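## Task

The scoop starts in the right gripper. Place it on the table right next to the litter pan, touching only the table, hollow facing up and at rest. The pan must stay within about 2 cm of where it began and barely rotate, and nothing else may be knocked over or flipped.

## Robot and tools

Robot: two arms, left_arm and right_arm, each ending in a parallel gripper. Scene frame: origin at table-top height, halfway between the arms' nominal bases; +x points out over the table, +z up, and left_arm sits on the +y side. Arm names do not match image left/right. True bases are offset from nominal; only a BASES line, if shown, gives their calibrated spots. Fingers point along the gripper's own +z and open/close along its y. end_effector_position is the point between the pads, roughly 1 cm behind the fingertips.

Results: end_effector_position (metres) and end_effector_quat_wxyz are in the scene frame and may be off by a few cm, more at long reach. "Hand target" is the last commanded pose after clipping; new offsets start from it. The gripper often rests short of it (friction, weight), even by a centimetre or more with no contact; the next action or move, even all zeros, re-requests it. grip_measured is finger opening on the -1..+1 scale (reads up to ~2.7 mm wide when empty; under a firm grip ~3 mm narrower than the part). grip_effort_nm is motor effort, negative closing, not pad force. Joint positions (rad, last entry the opening in m), Joint velocities ("within noise" means at rest), Joint torques (include arm weight; entries 1-3 wrap at ±28 N m). "Tool commands" lists each gripper's present command. Action results also list some per-step positions.

execute_actions: argument actions is a list of actions; each action is a list of up to 15 rows; each row lasts 1/30 s, and the last row is held to fill 15 steps (0.5 s). A row is 14 numbers in [-1, 1] covering both arms: left_arm dx, dy, dz, rx, ry, rz, opening, then right_arm the same seven. dx..rz are an offset (not a pose) from that arm's Hand target at the start of the action, along the Hand target's own axes; every row is measured from that same start, and repeating an offset in a later action moves further. Scale: 1.0 = 0.6 m or 180 degrees; rx, ry, rz form one rotation vector. Opening is absolute: +1 fully open (0.094 m), -1 shut. To keep a gripper as is, resend its current opening; 0 means half open. Six zero pose numbers re-command the Hand target. cameras: list of names, ["all"], or []; by default images only come with an empty actions list. An empty list also shows the scene number and task.

move: target is one 14-number row or a list of up to 15 rows, same layout, scale and axes as above; every row is an offset from the Hand targets at the move's start, not from the prior row. The grippers travel straight paths, all finishing together, lasting 0.5 to 10 s. speed: m/s, 0.002 to 2.9 (default 0.25), one value or one per target; rotation is capped at twice that in rad/s. blend: corner rounding in m for lists. opening_speed: rate on the -1..+1 scale per second, at least 0.2; use a low one for gentle closing. blocking=false returns after about 0.5 s while the move continues. The "move:" line reports the ending (done, off_target, moving, held, fault) and limits (paced = pose clipped, held = steps withheld). done means within 10 mm and 2 degrees; neither done nor off_target proves contact. Paths ignore obstacles and the other arm; faster moves lag, stray and hit harder.

wait: seconds 0 to 10; arms keep their last command. stop: brakes a running move. zoom_image: camera (cam_head_left, cam_head_right, cam_high, cam_low, cam_left_wrist, cam_right_wrist; each 896x504) and region [x0, y0, x1, y1] pixels, at most 504x504, from the latest image of that camera. finished_scene: scene = the current scene number; ends it irreversibly, and the goal must hold without the robot.

Control notes: each step the commanded orientation is clamped to 40 degrees from the measured one, so large turns need several steps; position is favoured if both cannot be met. Tiny moves may not start. An arm blocked by an object keeps pushing until sent away; command a target back beyond the gripper to release. Joint ranges (rad): waist -2.618..3.054, shoulder 0..3.142, elbow 0..3.142 (straight 2.901), wrist pitch ±1.571, wrist yaw ±1.571, wrist roll ±2.094.

Gripping: each pad squeezes about 50-64 N; past about 0.05 below the first-touch reading (more for small or round parts) the gripper is at full force. To release, command an opening well above grip_measured.

Avoid: dropping the scoop from height or opening while it moves, slamming or hard pushing into the table or pan, shoving the pan, knocking things over, anything leaving the table, arms touching each other or a gripper closing on the other arm's fingers, routing a gripper near its own base, nearly straight arms, and prolonged loads or stretched poses that heat motors (MOTOR HOT at 75 °C, fold-up fault at 90 °C). Objects may occasionally get nudged by outside pushes; check with cameras before finishing.

Each tool is called after "Request:" as name(argument=value, ...) on one line, values as JSON.

## Session

Request:
execute_actions(actions=[])

Scene clock: 0.00 s.
left_arm: end_effector_position=(+0.3598, +0.3580, +0.4819) grip_measured=+1.000 grip_effort_nm=n/a end_effector_quat_wxyz=(+0.724, +0.128, +0.648, +0.199) | right_arm: end_effector_position=(+0.3701, -0.4982, +0.2771) grip_measured=-0.590 grip_effort_nm=n/a end_effector_quat_wxyz=(+0.298, -0.516, +0.634, -0.494)
Joint positions: left_arm=[0.166 1.088 1.247 -0.032 0.085 0.452 0.094] | right_arm=[-0.722 1.359 1.061 -0.066 -0.354 -1.844 0.019]
Joint velocities: within noise
Joint torques (N m): no reading
Heat: left arm: 31 °C; right arm: 34 °C.
Hand target: left_arm +0.3550, +0.3573, +0.4918; +0.732, +0.125, +0.639, +0.200 | right_arm +0.3713, -0.4973, +0.2974; +0.307, -0.509, +0.620, -0.512
Tool commands: left_gripper/opening=+1.0 right_gripper/opening=-0.979875

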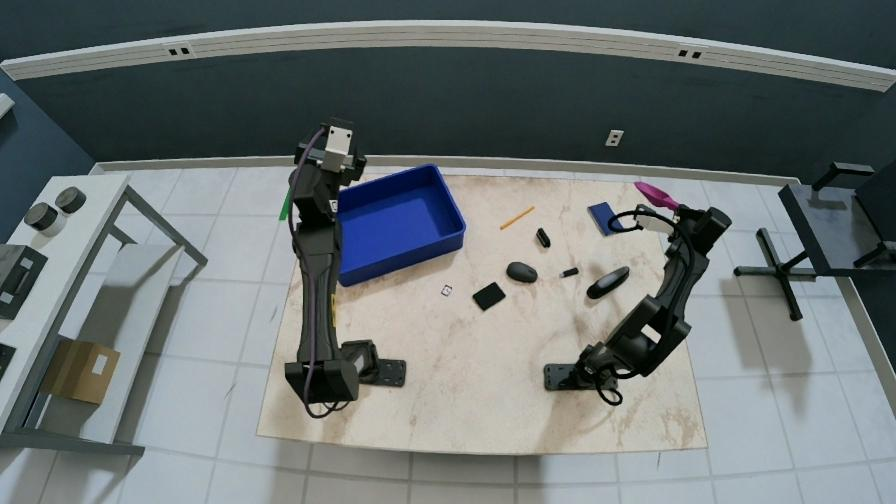

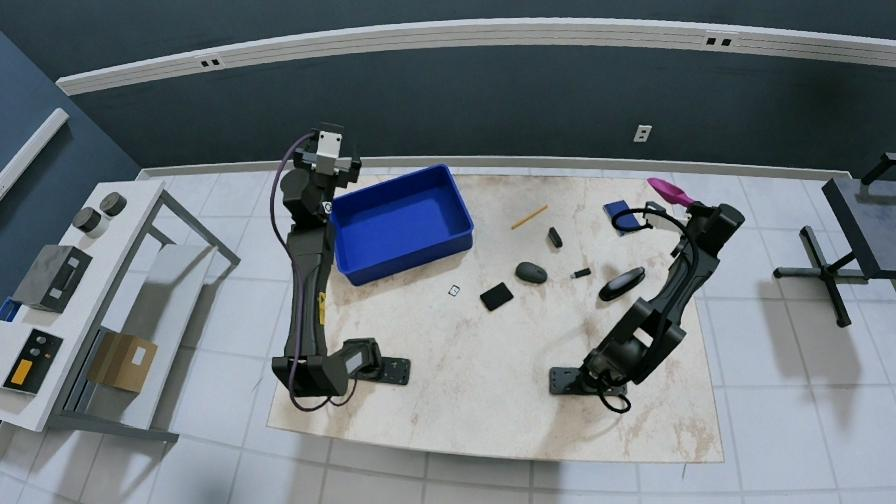

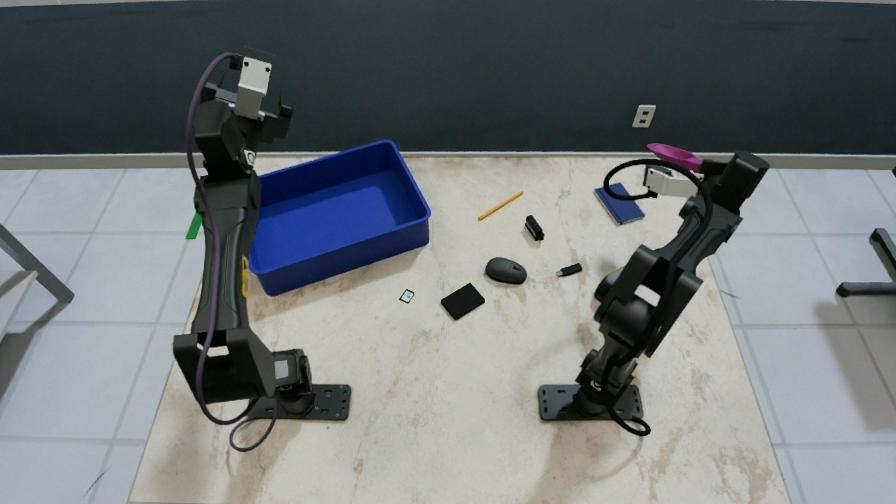

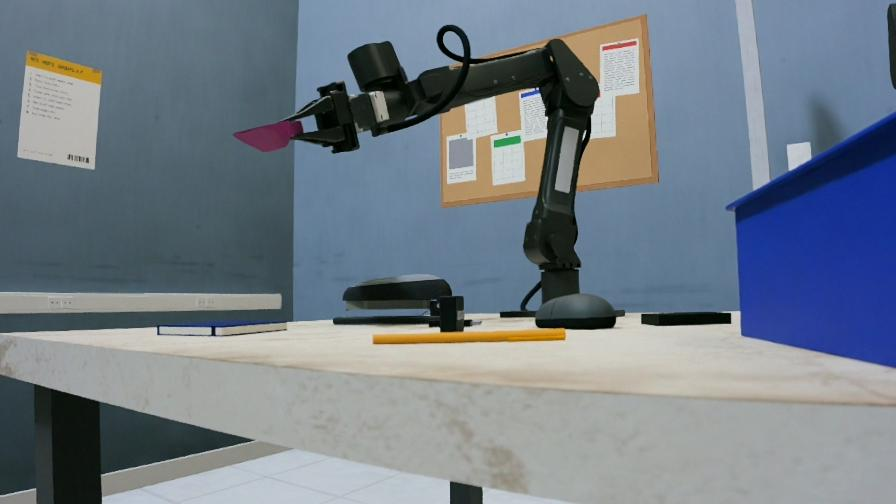

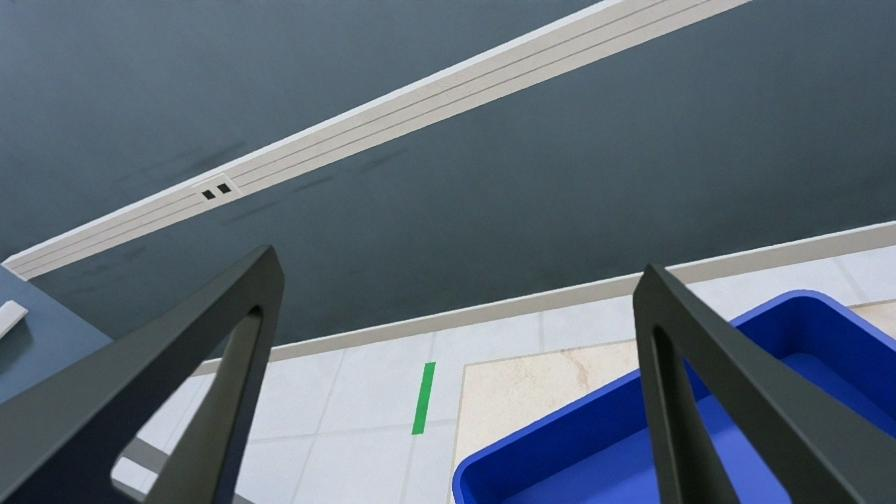

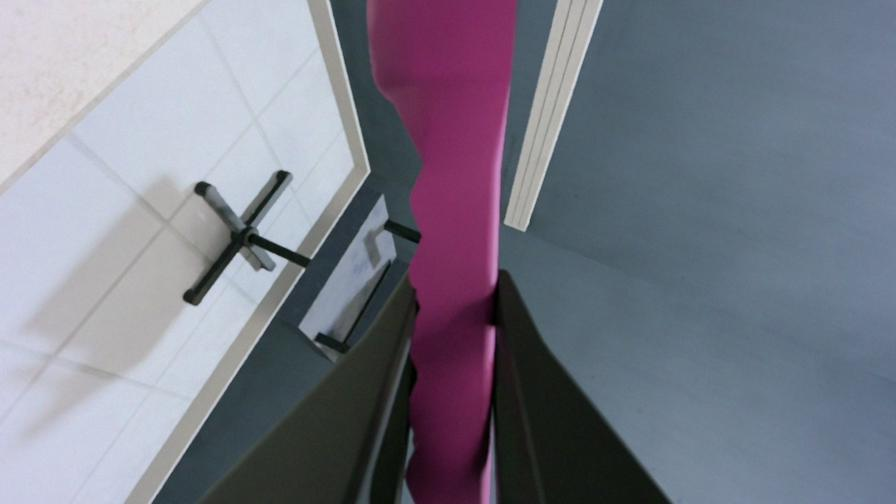

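Request:
zoom_image(camera="cam_low", region=[210, 80, 410, 180])

Request:
zoom_image(camera="cam_high", region=[600, 120, 780, 220])

Request:
zoom_image(camera="cam_right_wrist", region=[200, 0, 700, 504])

Request:
zoom_image(camera="cam_head_left", region=[620, 160, 740, 240])

Request:
zoom_image(camera="cam_head_left", region=[250, 100, 650, 400])

Scaled by 2.520.

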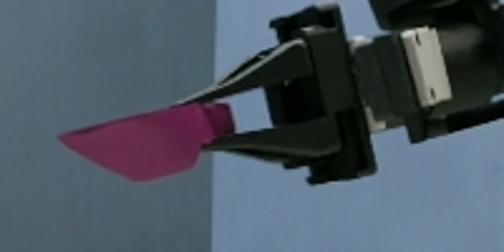

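Scaled by 2.800.

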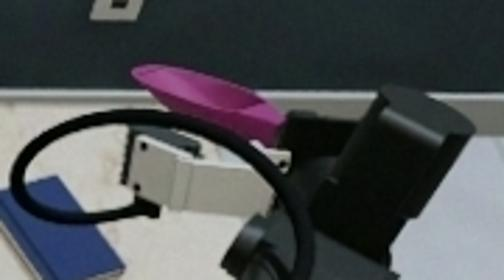

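Scaled by 1.000.

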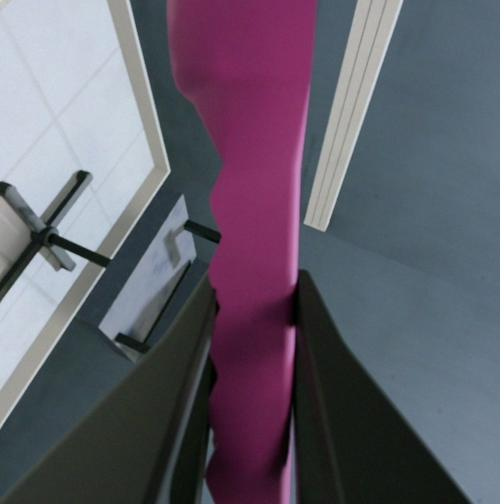

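Scaled by 4.200.

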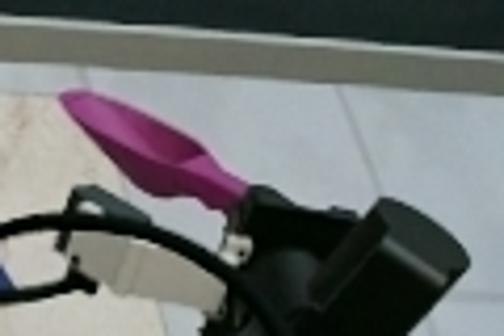

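Scaled by 1.260.

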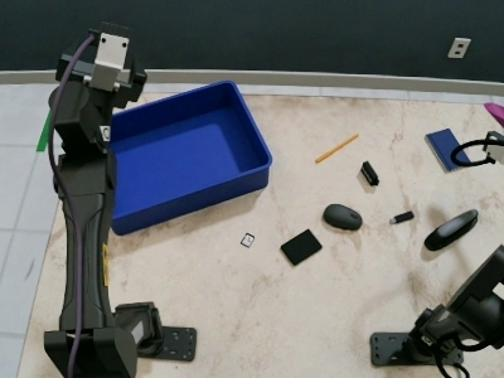

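Request:
move(target=[0,0,0,0,0,0,1,-0.698,0.029,-0.163,0.025,-0.21,-0.014,-0.98], speed=0.3, cameras=["all"])

Request:
zoom_image(camera="cam_low", region=[400, 80, 800, 380])

Request:
zoom_image(camera="cam_high", region=[300, 100, 600, 350])

Scene clock: 63.73 s.
left_arm: end_effector_position=(+0.3598, +0.3580, +0.4819) grip_measured=+1.000 grip_effort_nm=-0.002 end_effector_quat_wxyz=(+0.724, +0.128, +0.648, +0.199) | right_arm: end_effector_position=(+0.3899, -0.0765, +0.2258) grip_measured=-0.590 grip_effort_nm=-1.028 end_effector_quat_wxyz=(-0.471, +0.672, -0.458, +0.342)
Joint positions: left_arm=[0.166 1.088 1.247 -0.032 0.085 0.452 0.094] | right_arm=[0.482 1.31 0.799 0.18 0.13 -1.557 0.019]
Joint torques (N m): left_arm=[-0.08 -4.15 7.71 1.77 -0.04 -0.06] | right_arm=[0.13 -3.79 10.43 2.37 0.04 0.22]
Heat: left arm: 37 °C; right arm: 40 °C.
Hand target: left_arm +0.3550, +0.3573, +0.4918; +0.732, +0.125, +0.639, +0.200 | right_arm +0.4005, -0.0706, +0.2503; -0.500, +0.648, -0.456, +0.350
Off the commanded pose: left_arm 0.011 m, 2 deg | right_arm 0.027 m, 4 deg.
move: off_target (left_arm, right_arm)

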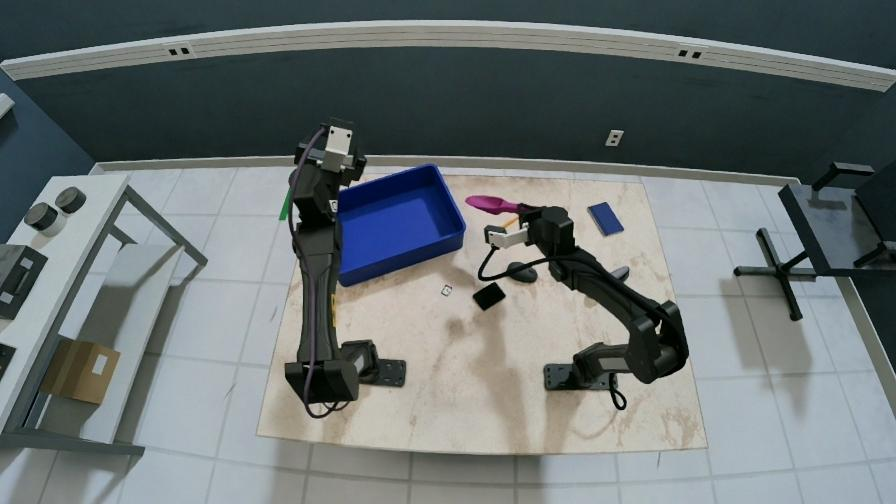

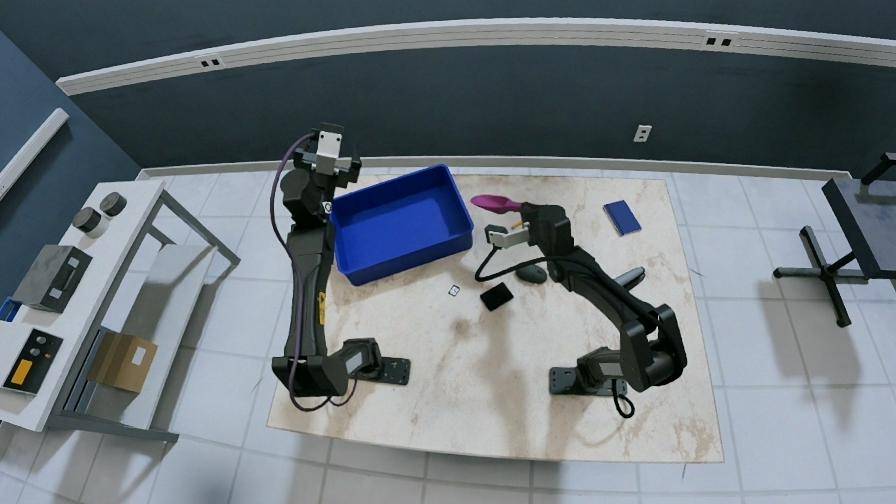

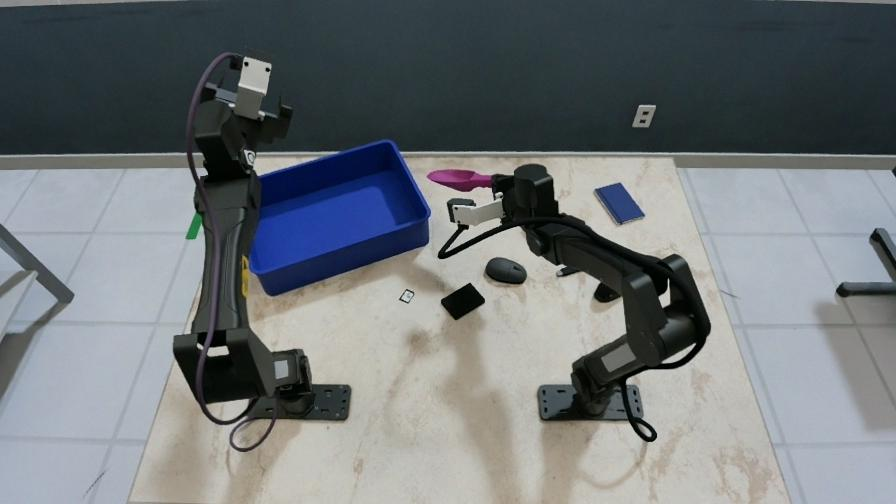

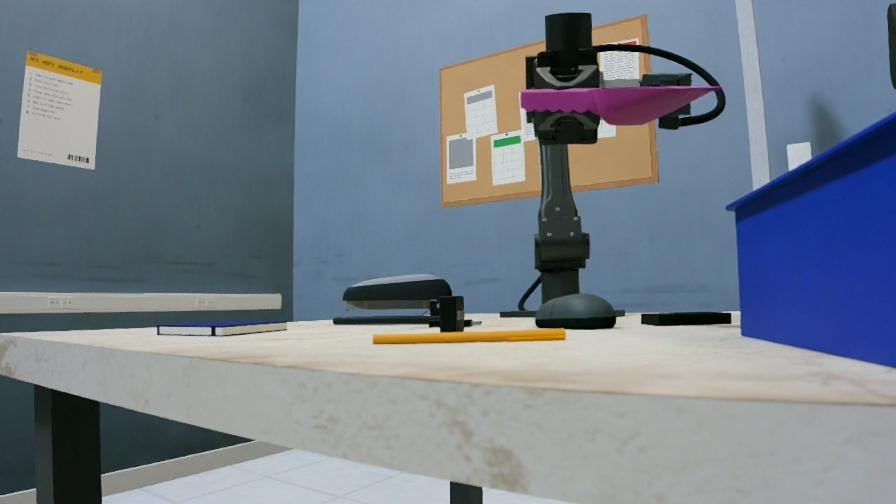

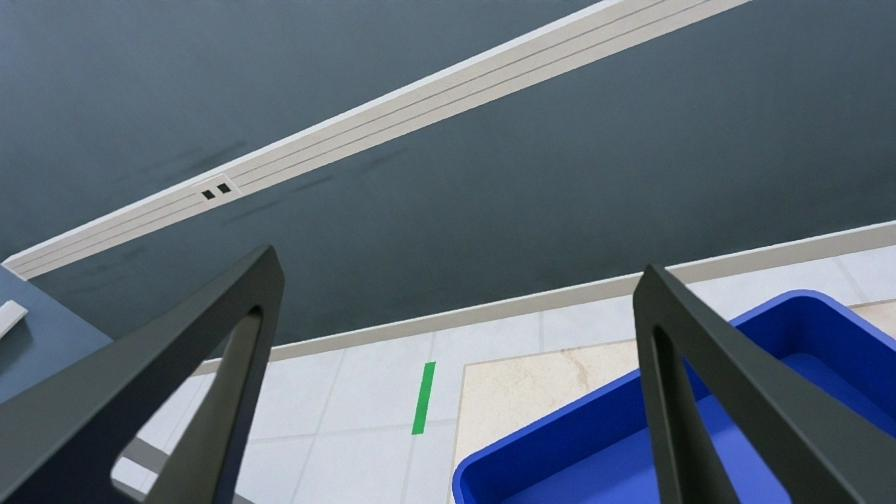

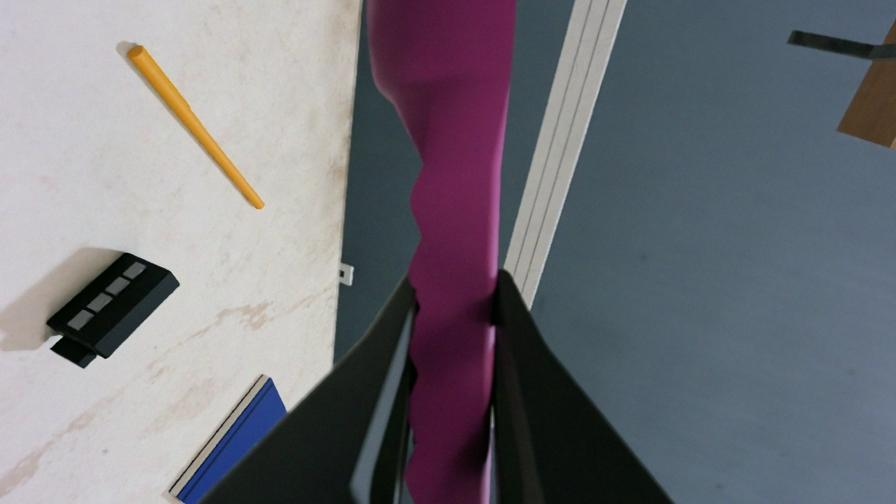

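Scaled by 1.260.

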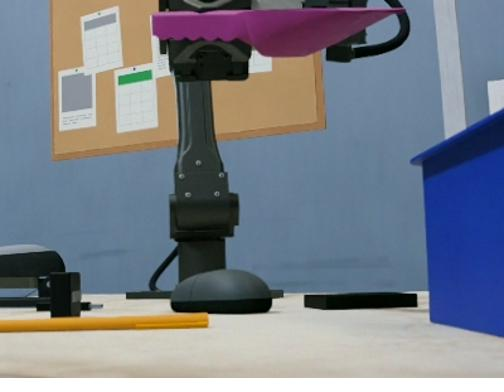

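Scaled by 1.680.

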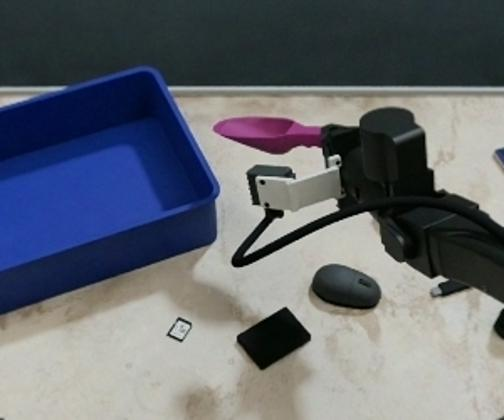

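Request:
move(target=[0,0,0,0,0,0,1,-0.123,0.158,0.023,0,0.027,0.007,-0.98], speed=0.25, cameras=["cam_head_left","cam_high","cam_low","cam_right_wrist"])

Request:
zoom_image(camera="cam_low", region=[450, 130, 800, 380])

Request:
zoom_image(camera="cam_high", region=[350, 170, 570, 340])

Scene clock: 91.27 s.
left_arm: end_effector_position=(+0.3598, +0.3580, +0.4819) grip_measured=+1.000 grip_effort_nm=-0.007 end_effector_quat_wxyz=(+0.724, +0.128, +0.648, +0.199) | right_arm: end_effector_position=(+0.3632, -0.0079, +0.1503) grip_measured=-0.590 grip_effort_nm=-1.033 end_effector_quat_wxyz=(-0.467, +0.643, -0.478, +0.373)
Joint positions: left_arm=[0.166 1.088 1.247 -0.032 0.085 0.452 0.094] | right_arm=[0.797 1.578 0.659 0.585 0.516 -1.437 0.019]
Joint torques (N m): left_arm=[-0.01 -4.07 7.68 1.79 -0.04 -0.07] | right_arm=[0.4 -5.22 5.89 2.34 0.17 0.2]
Heat: left arm: 39 °C; right arm: 43 °C.
Hand target: left_arm +0.3550, +0.3573, +0.4918; +0.732, +0.125, +0.639, +0.200 | right_arm +0.3651, -0.0046, +0.1552; -0.484, +0.628, -0.484, +0.372
Off the commanded pose: left_arm 0.011 m, 2 deg | right_arm 0.006 m, 3 deg.
move: off_target (left_arm, right_arm)
Images, in order (width x height): cam_head_left 896x504, cam_high 896x504, cam_low 896x504, cam_right_wrist 896x504.

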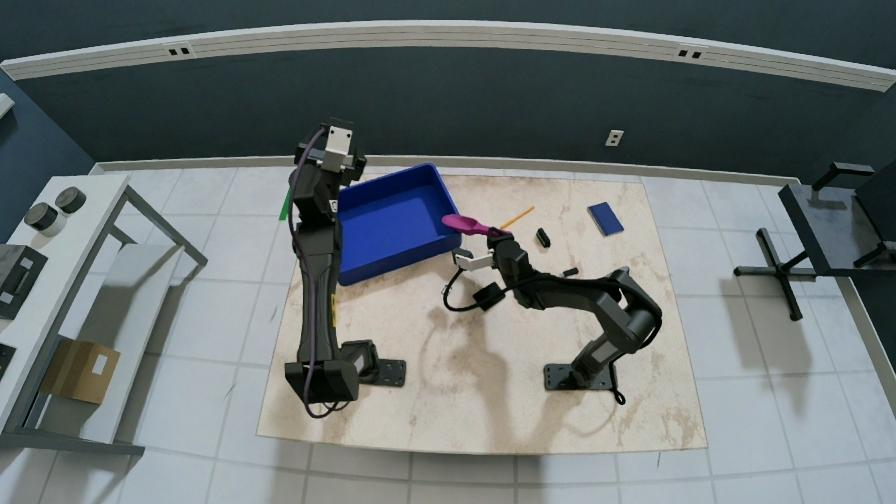

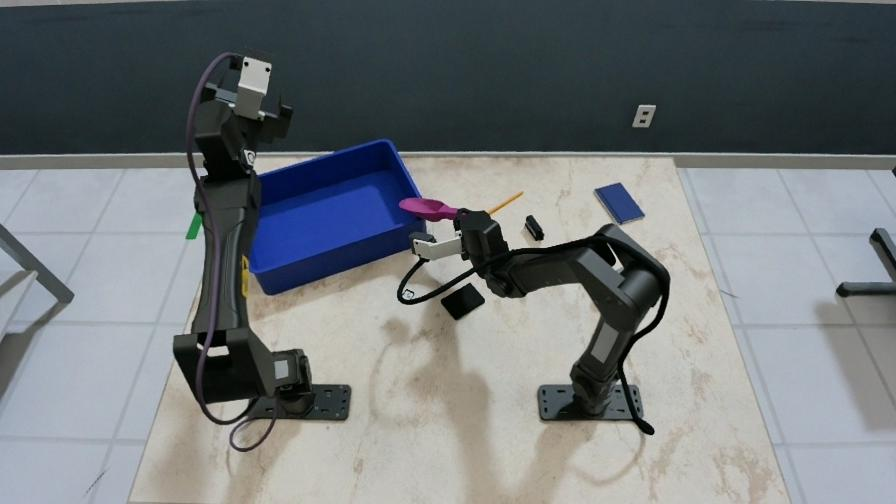

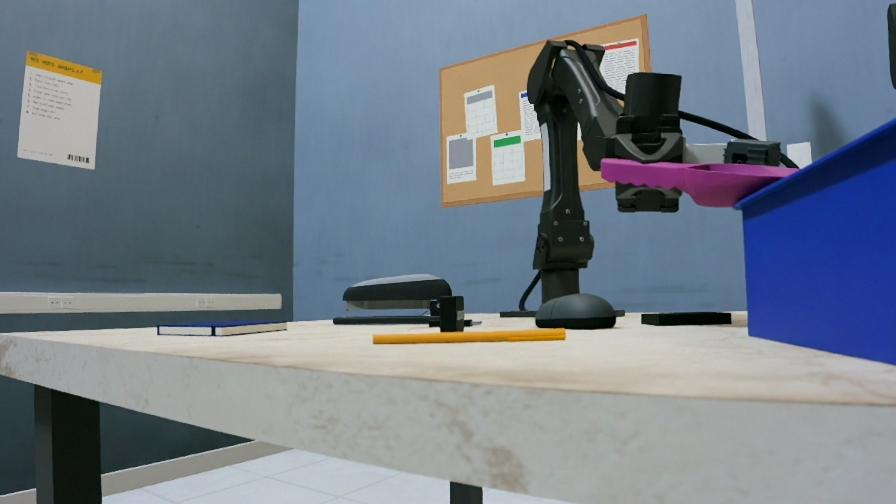

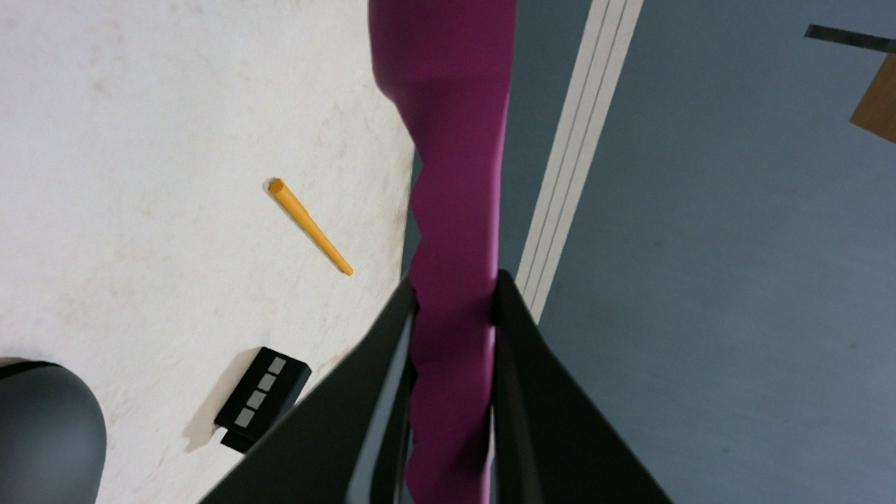

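Scaled by 1.440.

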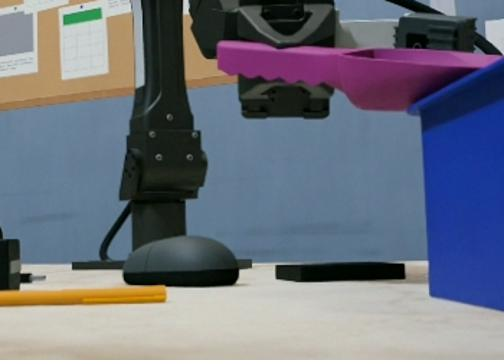

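Scaled by 2.291.

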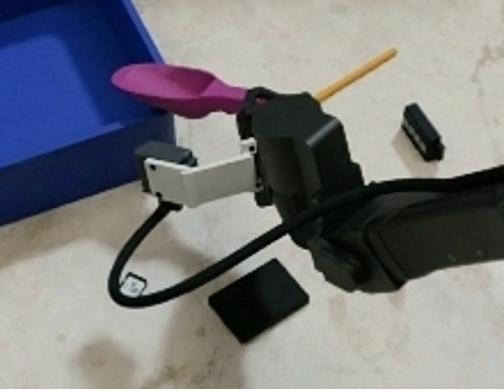

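Request:
move(target=[0,0,0,0,0,0,1,-0.023,-0.0365,-0.057,-0.061,-0.07,-0.019,-0.98], cameras=["cam_head_left","cam_head_right","cam_high","cam_low"])

Request:
zoom_image(camera="cam_low", region=[450, 80, 800, 380])

Request:
zoom_image(camera="cam_high", region=[350, 170, 570, 340])

Scene clock: 124.90 s.
left_arm: end_effector_position=(+0.3598, +0.3580, +0.4819) grip_measured=+1.000 grip_effort_nm=-0.012 end_effector_quat_wxyz=(+0.724, +0.128, +0.648, +0.199) | right_arm: end_effector_position=(+0.3300, -0.0027, +0.1566) grip_measured=-0.590 grip_effort_nm=-1.028 end_effector_quat_wxyz=(-0.430, +0.739, -0.445, +0.266)
Joint positions: left_arm=[0.166 1.088 1.247 -0.032 0.085 0.452 0.094] | right_arm=[0.754 1.386 0.743 0.116 0.242 -1.444 0.019]
Joint torques (N m): left_arm=[-0.02 -4.14 7.76 1.78 -0.05 -0.05] | right_arm=[-0.8 -8.24 9.59 1.81 -0.11 0.03]
Heat: left arm: 40 °C; right arm: 45 °C.
Hand target: left_arm +0.3550, +0.3573, +0.4918; +0.732, +0.125, +0.639, +0.200 | right_arm +0.3350, +0.0017, +0.1851; -0.460, +0.722, -0.442, +0.267
Off the commanded pose: left_arm 0.011 m, 2 deg | right_arm 0.029 m, 4 deg.
move: off_target (left_arm, right_arm)
Images, in order (width x height): cam_head_left 896x504, cam_head_right 896x504, cam_high 896x504, cam_low 896x504.

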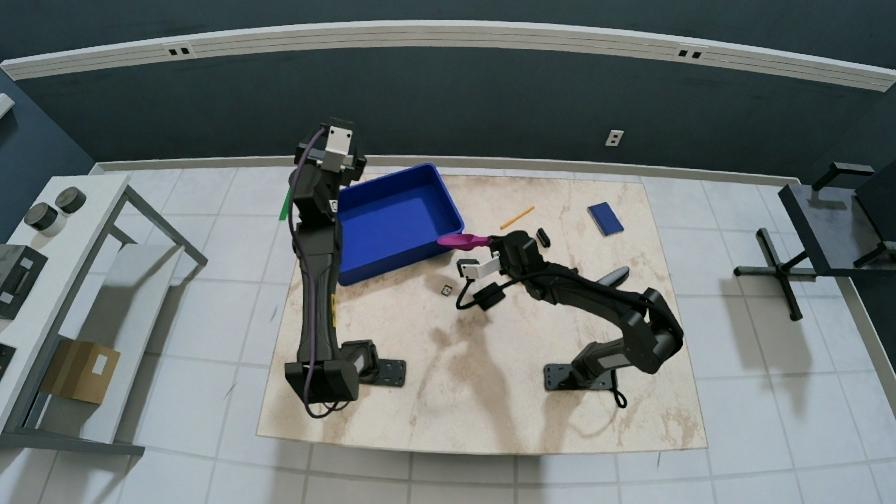

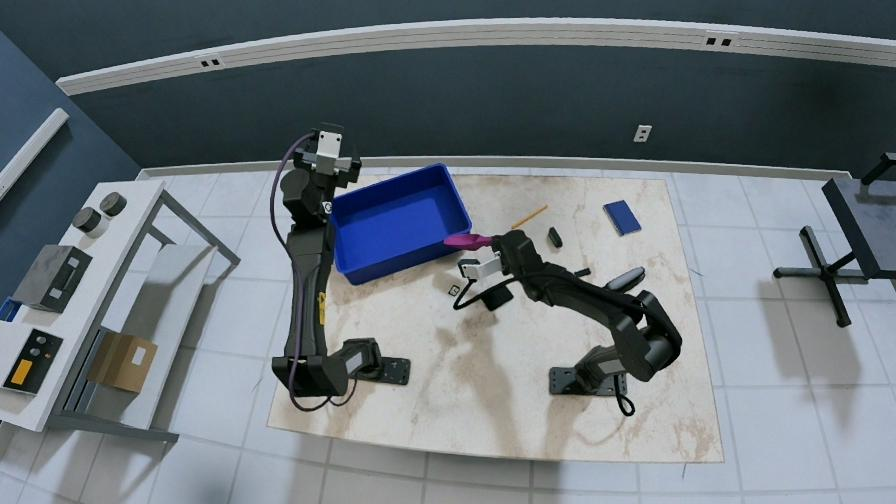

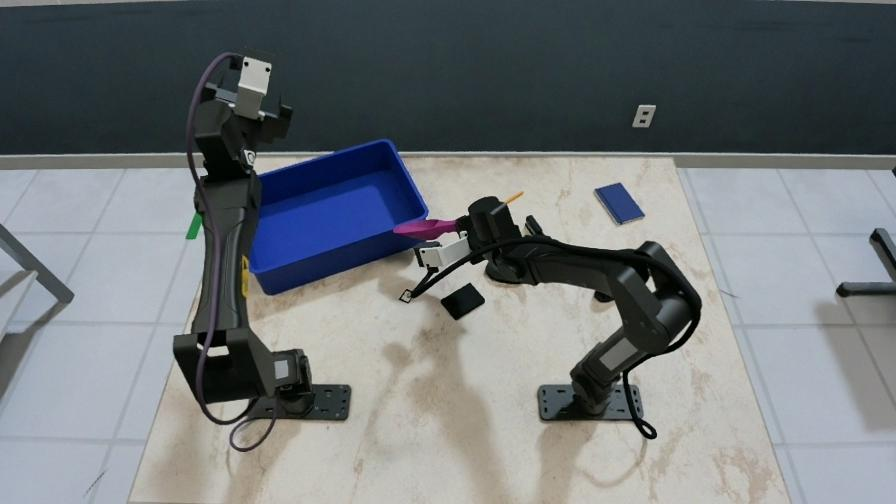

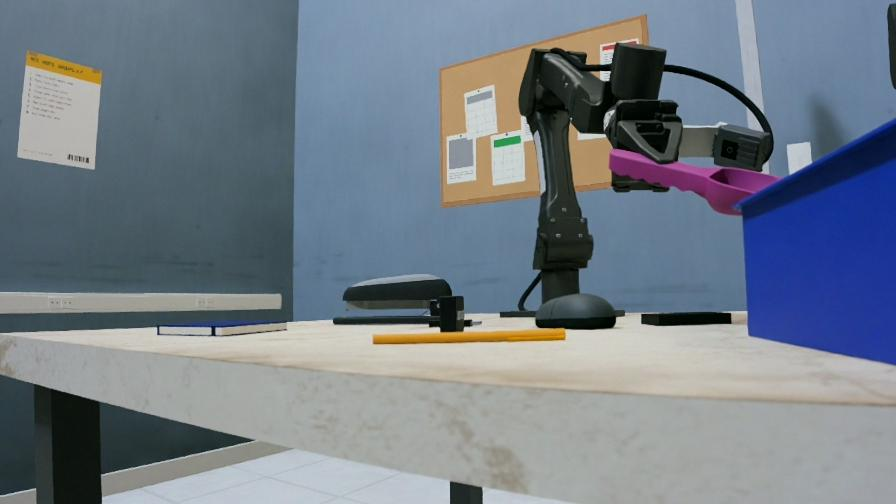

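Scaled by 1.440.

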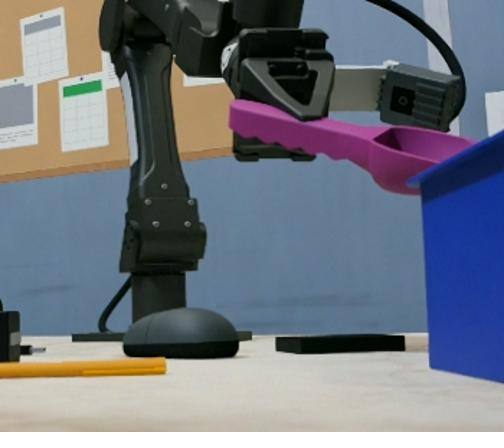

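Scaled by 2.291.

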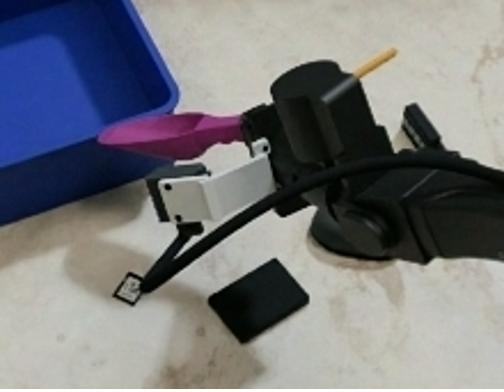

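Request:
move(target=[0,0,0,0,0,0,1,-0.011,0.164,0.064,0.033,0,0,-0.98], speed=0.12, cameras=["cam_head_left","cam_head_right","cam_high","cam_low"])

Request:
zoom_image(camera="cam_low", region=[450, 130, 800, 380])

Request:
zoom_image(camera="cam_high", region=[350, 190, 570, 340])

Scene clock: 138.53 s.
left_arm: end_effector_position=(+0.3598, +0.3580, +0.4819) grip_measured=+1.000 grip_effort_nm=-0.007 end_effector_quat_wxyz=(+0.724, +0.128, +0.648, +0.199) | right_arm: end_effector_position=(+0.3330, +0.0077, +0.1161) grip_measured=-0.590 grip_effort_nm=-1.033 end_effector_quat_wxyz=(-0.546, +0.655, -0.429, +0.299)
Joint positions: left_arm=[0.166 1.088 1.247 -0.032 0.085 0.452 0.094] | right_arm=[0.786 1.667 0.454 0.974 0.289 -1.423 0.019]
Joint torques (N m): left_arm=[-0.05 -4.03 7.68 1.78 -0.05 -0.06] | right_arm=[0.95 -3.54 3.37 1.14 -0.02 -0.24]
Heat: left arm: 41 °C; right arm: 43 °C.
Hand target: left_arm +0.3550, +0.3573, +0.4918; +0.732, +0.125, +0.639, +0.200 | right_arm +0.3237, +0.0056, +0.0799; -0.497, +0.697, -0.428, +0.290
Off the commanded pose: left_arm 0.011 m, 2 deg | right_arm 0.037 m, 7 deg.
move: off_target (left_arm, right_arm)
Images, in order (width x height): cam_head_left 896x504, cam_head_right 896x504, cam_high 896x504, cam_low 896x504.

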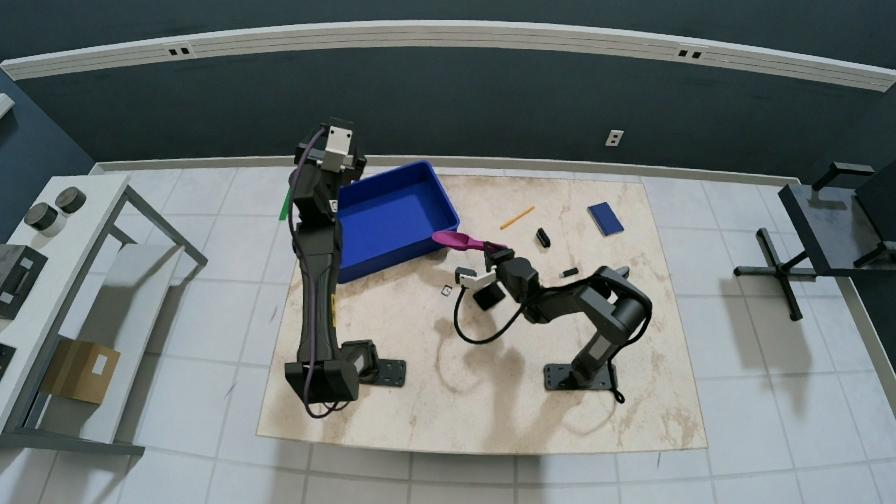

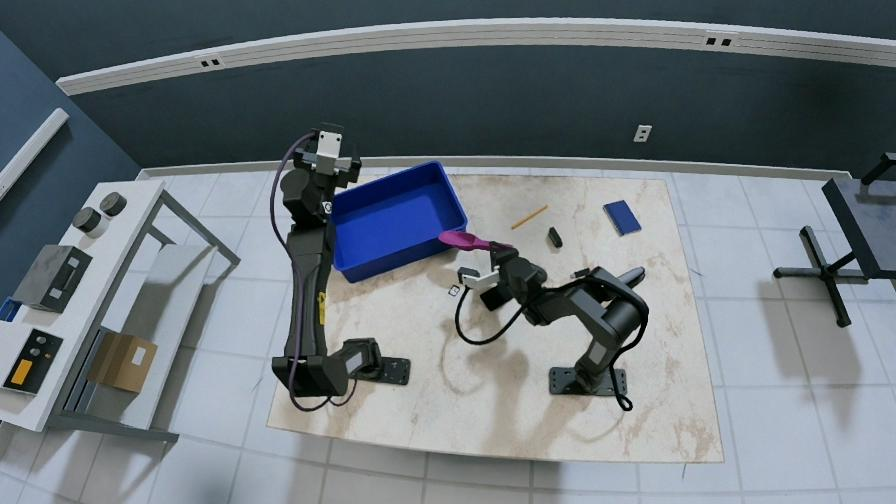

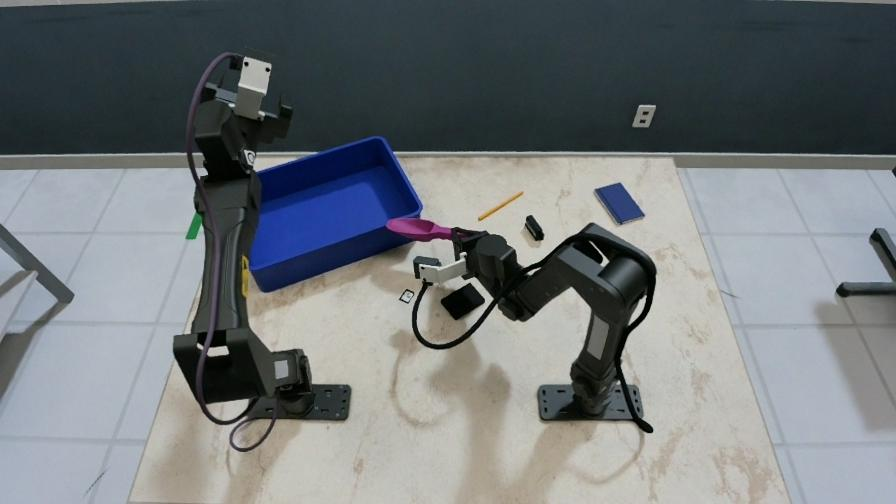

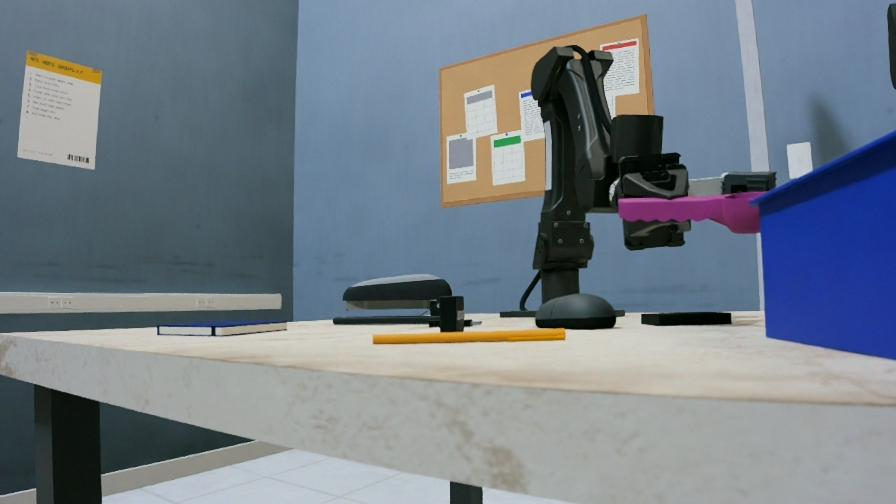

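Scaled by 1.440.

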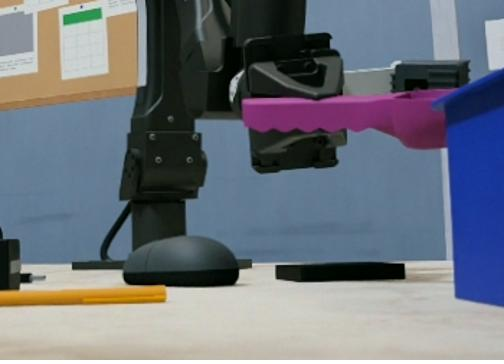

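Scaled by 2.291.

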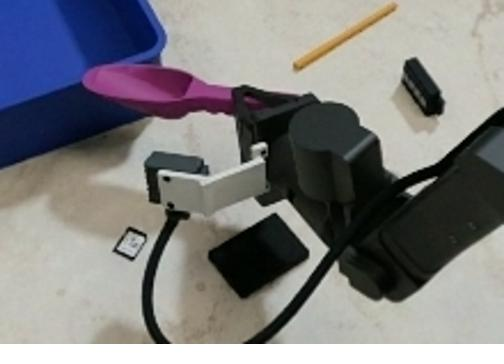

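Request:
move(target=[[0,0,0,0,0,0,1,-0.019,-0.162,-0.09,0,0,0,-0.98],[0,0,0,0,0,0,1,-0.066,-0.131,-0.173,0,0,0,-0.98]], speed=0.15, cameras=["cam_head_left","cam_head_right","cam_high","cam_low"])

Request:
zoom_image(camera="cam_high", region=[150, 110, 550, 340])

Request:
zoom_image(camera="cam_head_left", region=[280, 150, 580, 330])

Scene clock: 147.70 s.
left_arm: end_effector_position=(+0.3598, +0.3580, +0.4819) grip_measured=+1.000 grip_effort_nm=-0.007 end_effector_quat_wxyz=(+0.724, +0.128, +0.648, +0.199) | right_arm: end_effector_position=(+0.2441, +0.0044, +0.1742) grip_measured=-0.590 grip_effort_nm=-1.028 end_effector_quat_wxyz=(-0.472, +0.717, -0.420, +0.294)
Joint positions: left_arm=[0.166 1.088 1.247 -0.032 0.085 0.452 0.094] | right_arm=[1.073 1.129 0.55 0.118 0.539 -1.349 0.019]
Joint torques (N m): left_arm=[-0.13 -4.11 7.73 1.78 -0.02 -0.06] | right_arm=[0.57 -5.79 6.99 2.01 0.24 0.19]
Heat: left arm: 41 °C; right arm: 42 °C.
Hand target: left_arm +0.3550, +0.3573, +0.4918; +0.732, +0.125, +0.639, +0.200 | right_arm +0.2435, +0.0054, +0.1899; -0.497, +0.697, -0.428, +0.290
Off the commanded pose: left_arm 0.011 m, 2 deg | right_arm 0.016 m, 4 deg.
move: off_target (left_arm, right_arm)
Images, in order (width x height): cam_head_left 896x504, cam_head_right 896x504, cam_high 896x504, cam_low 896x504.

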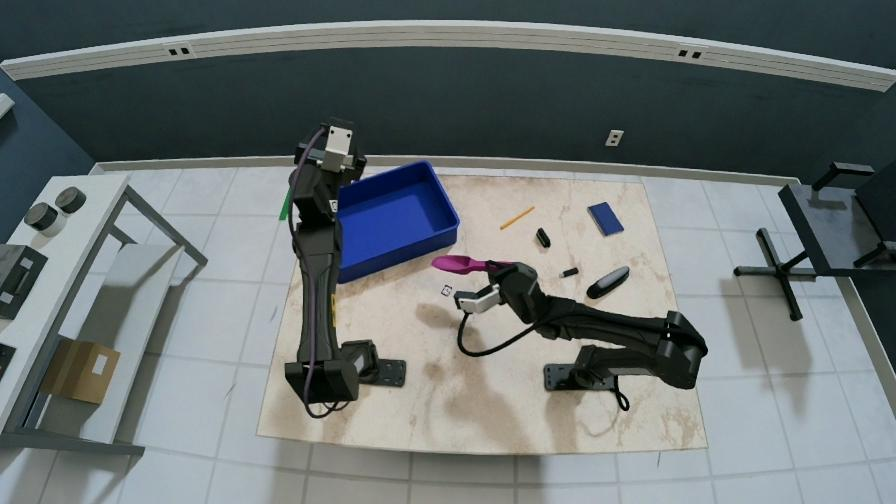

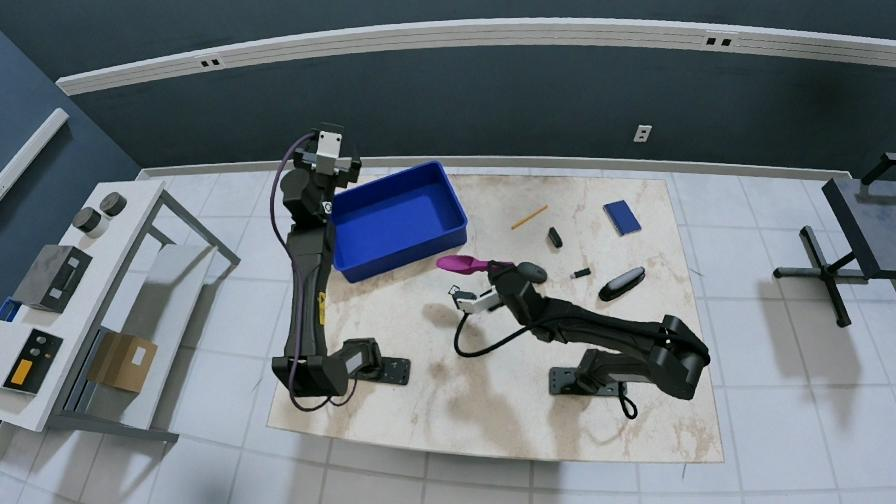

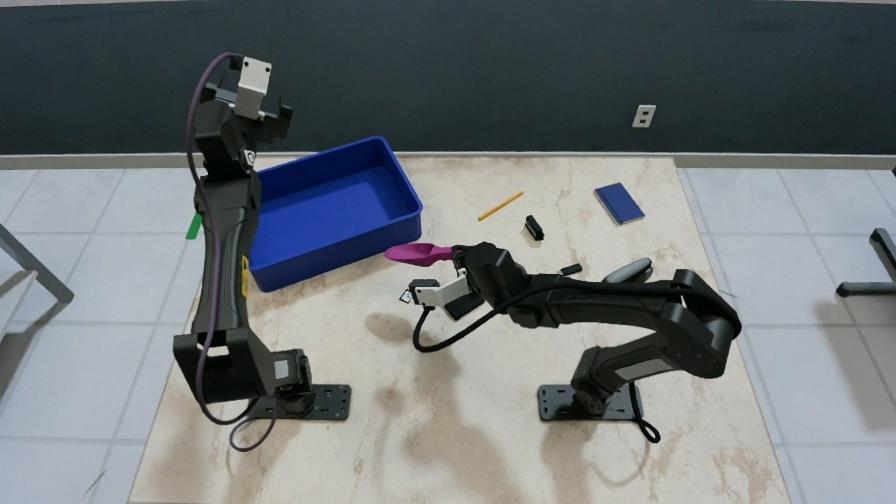

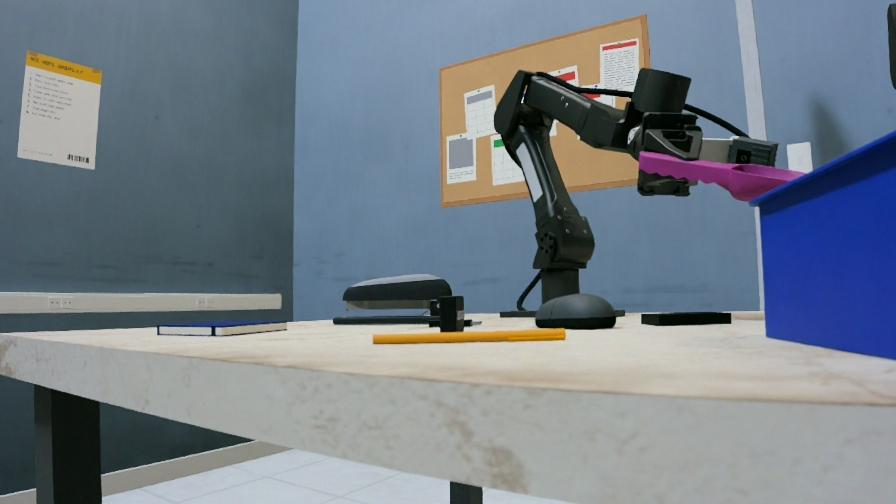

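Scaled by 1.260.

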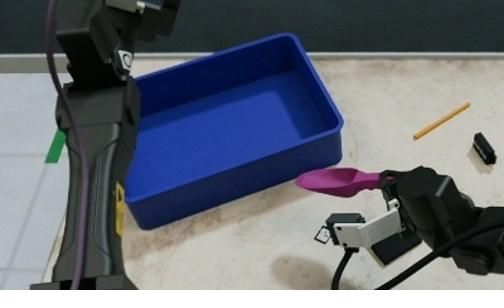

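Scaled by 1.680.

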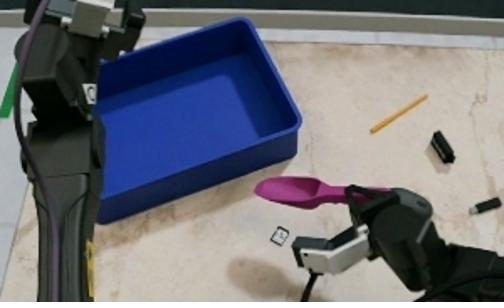

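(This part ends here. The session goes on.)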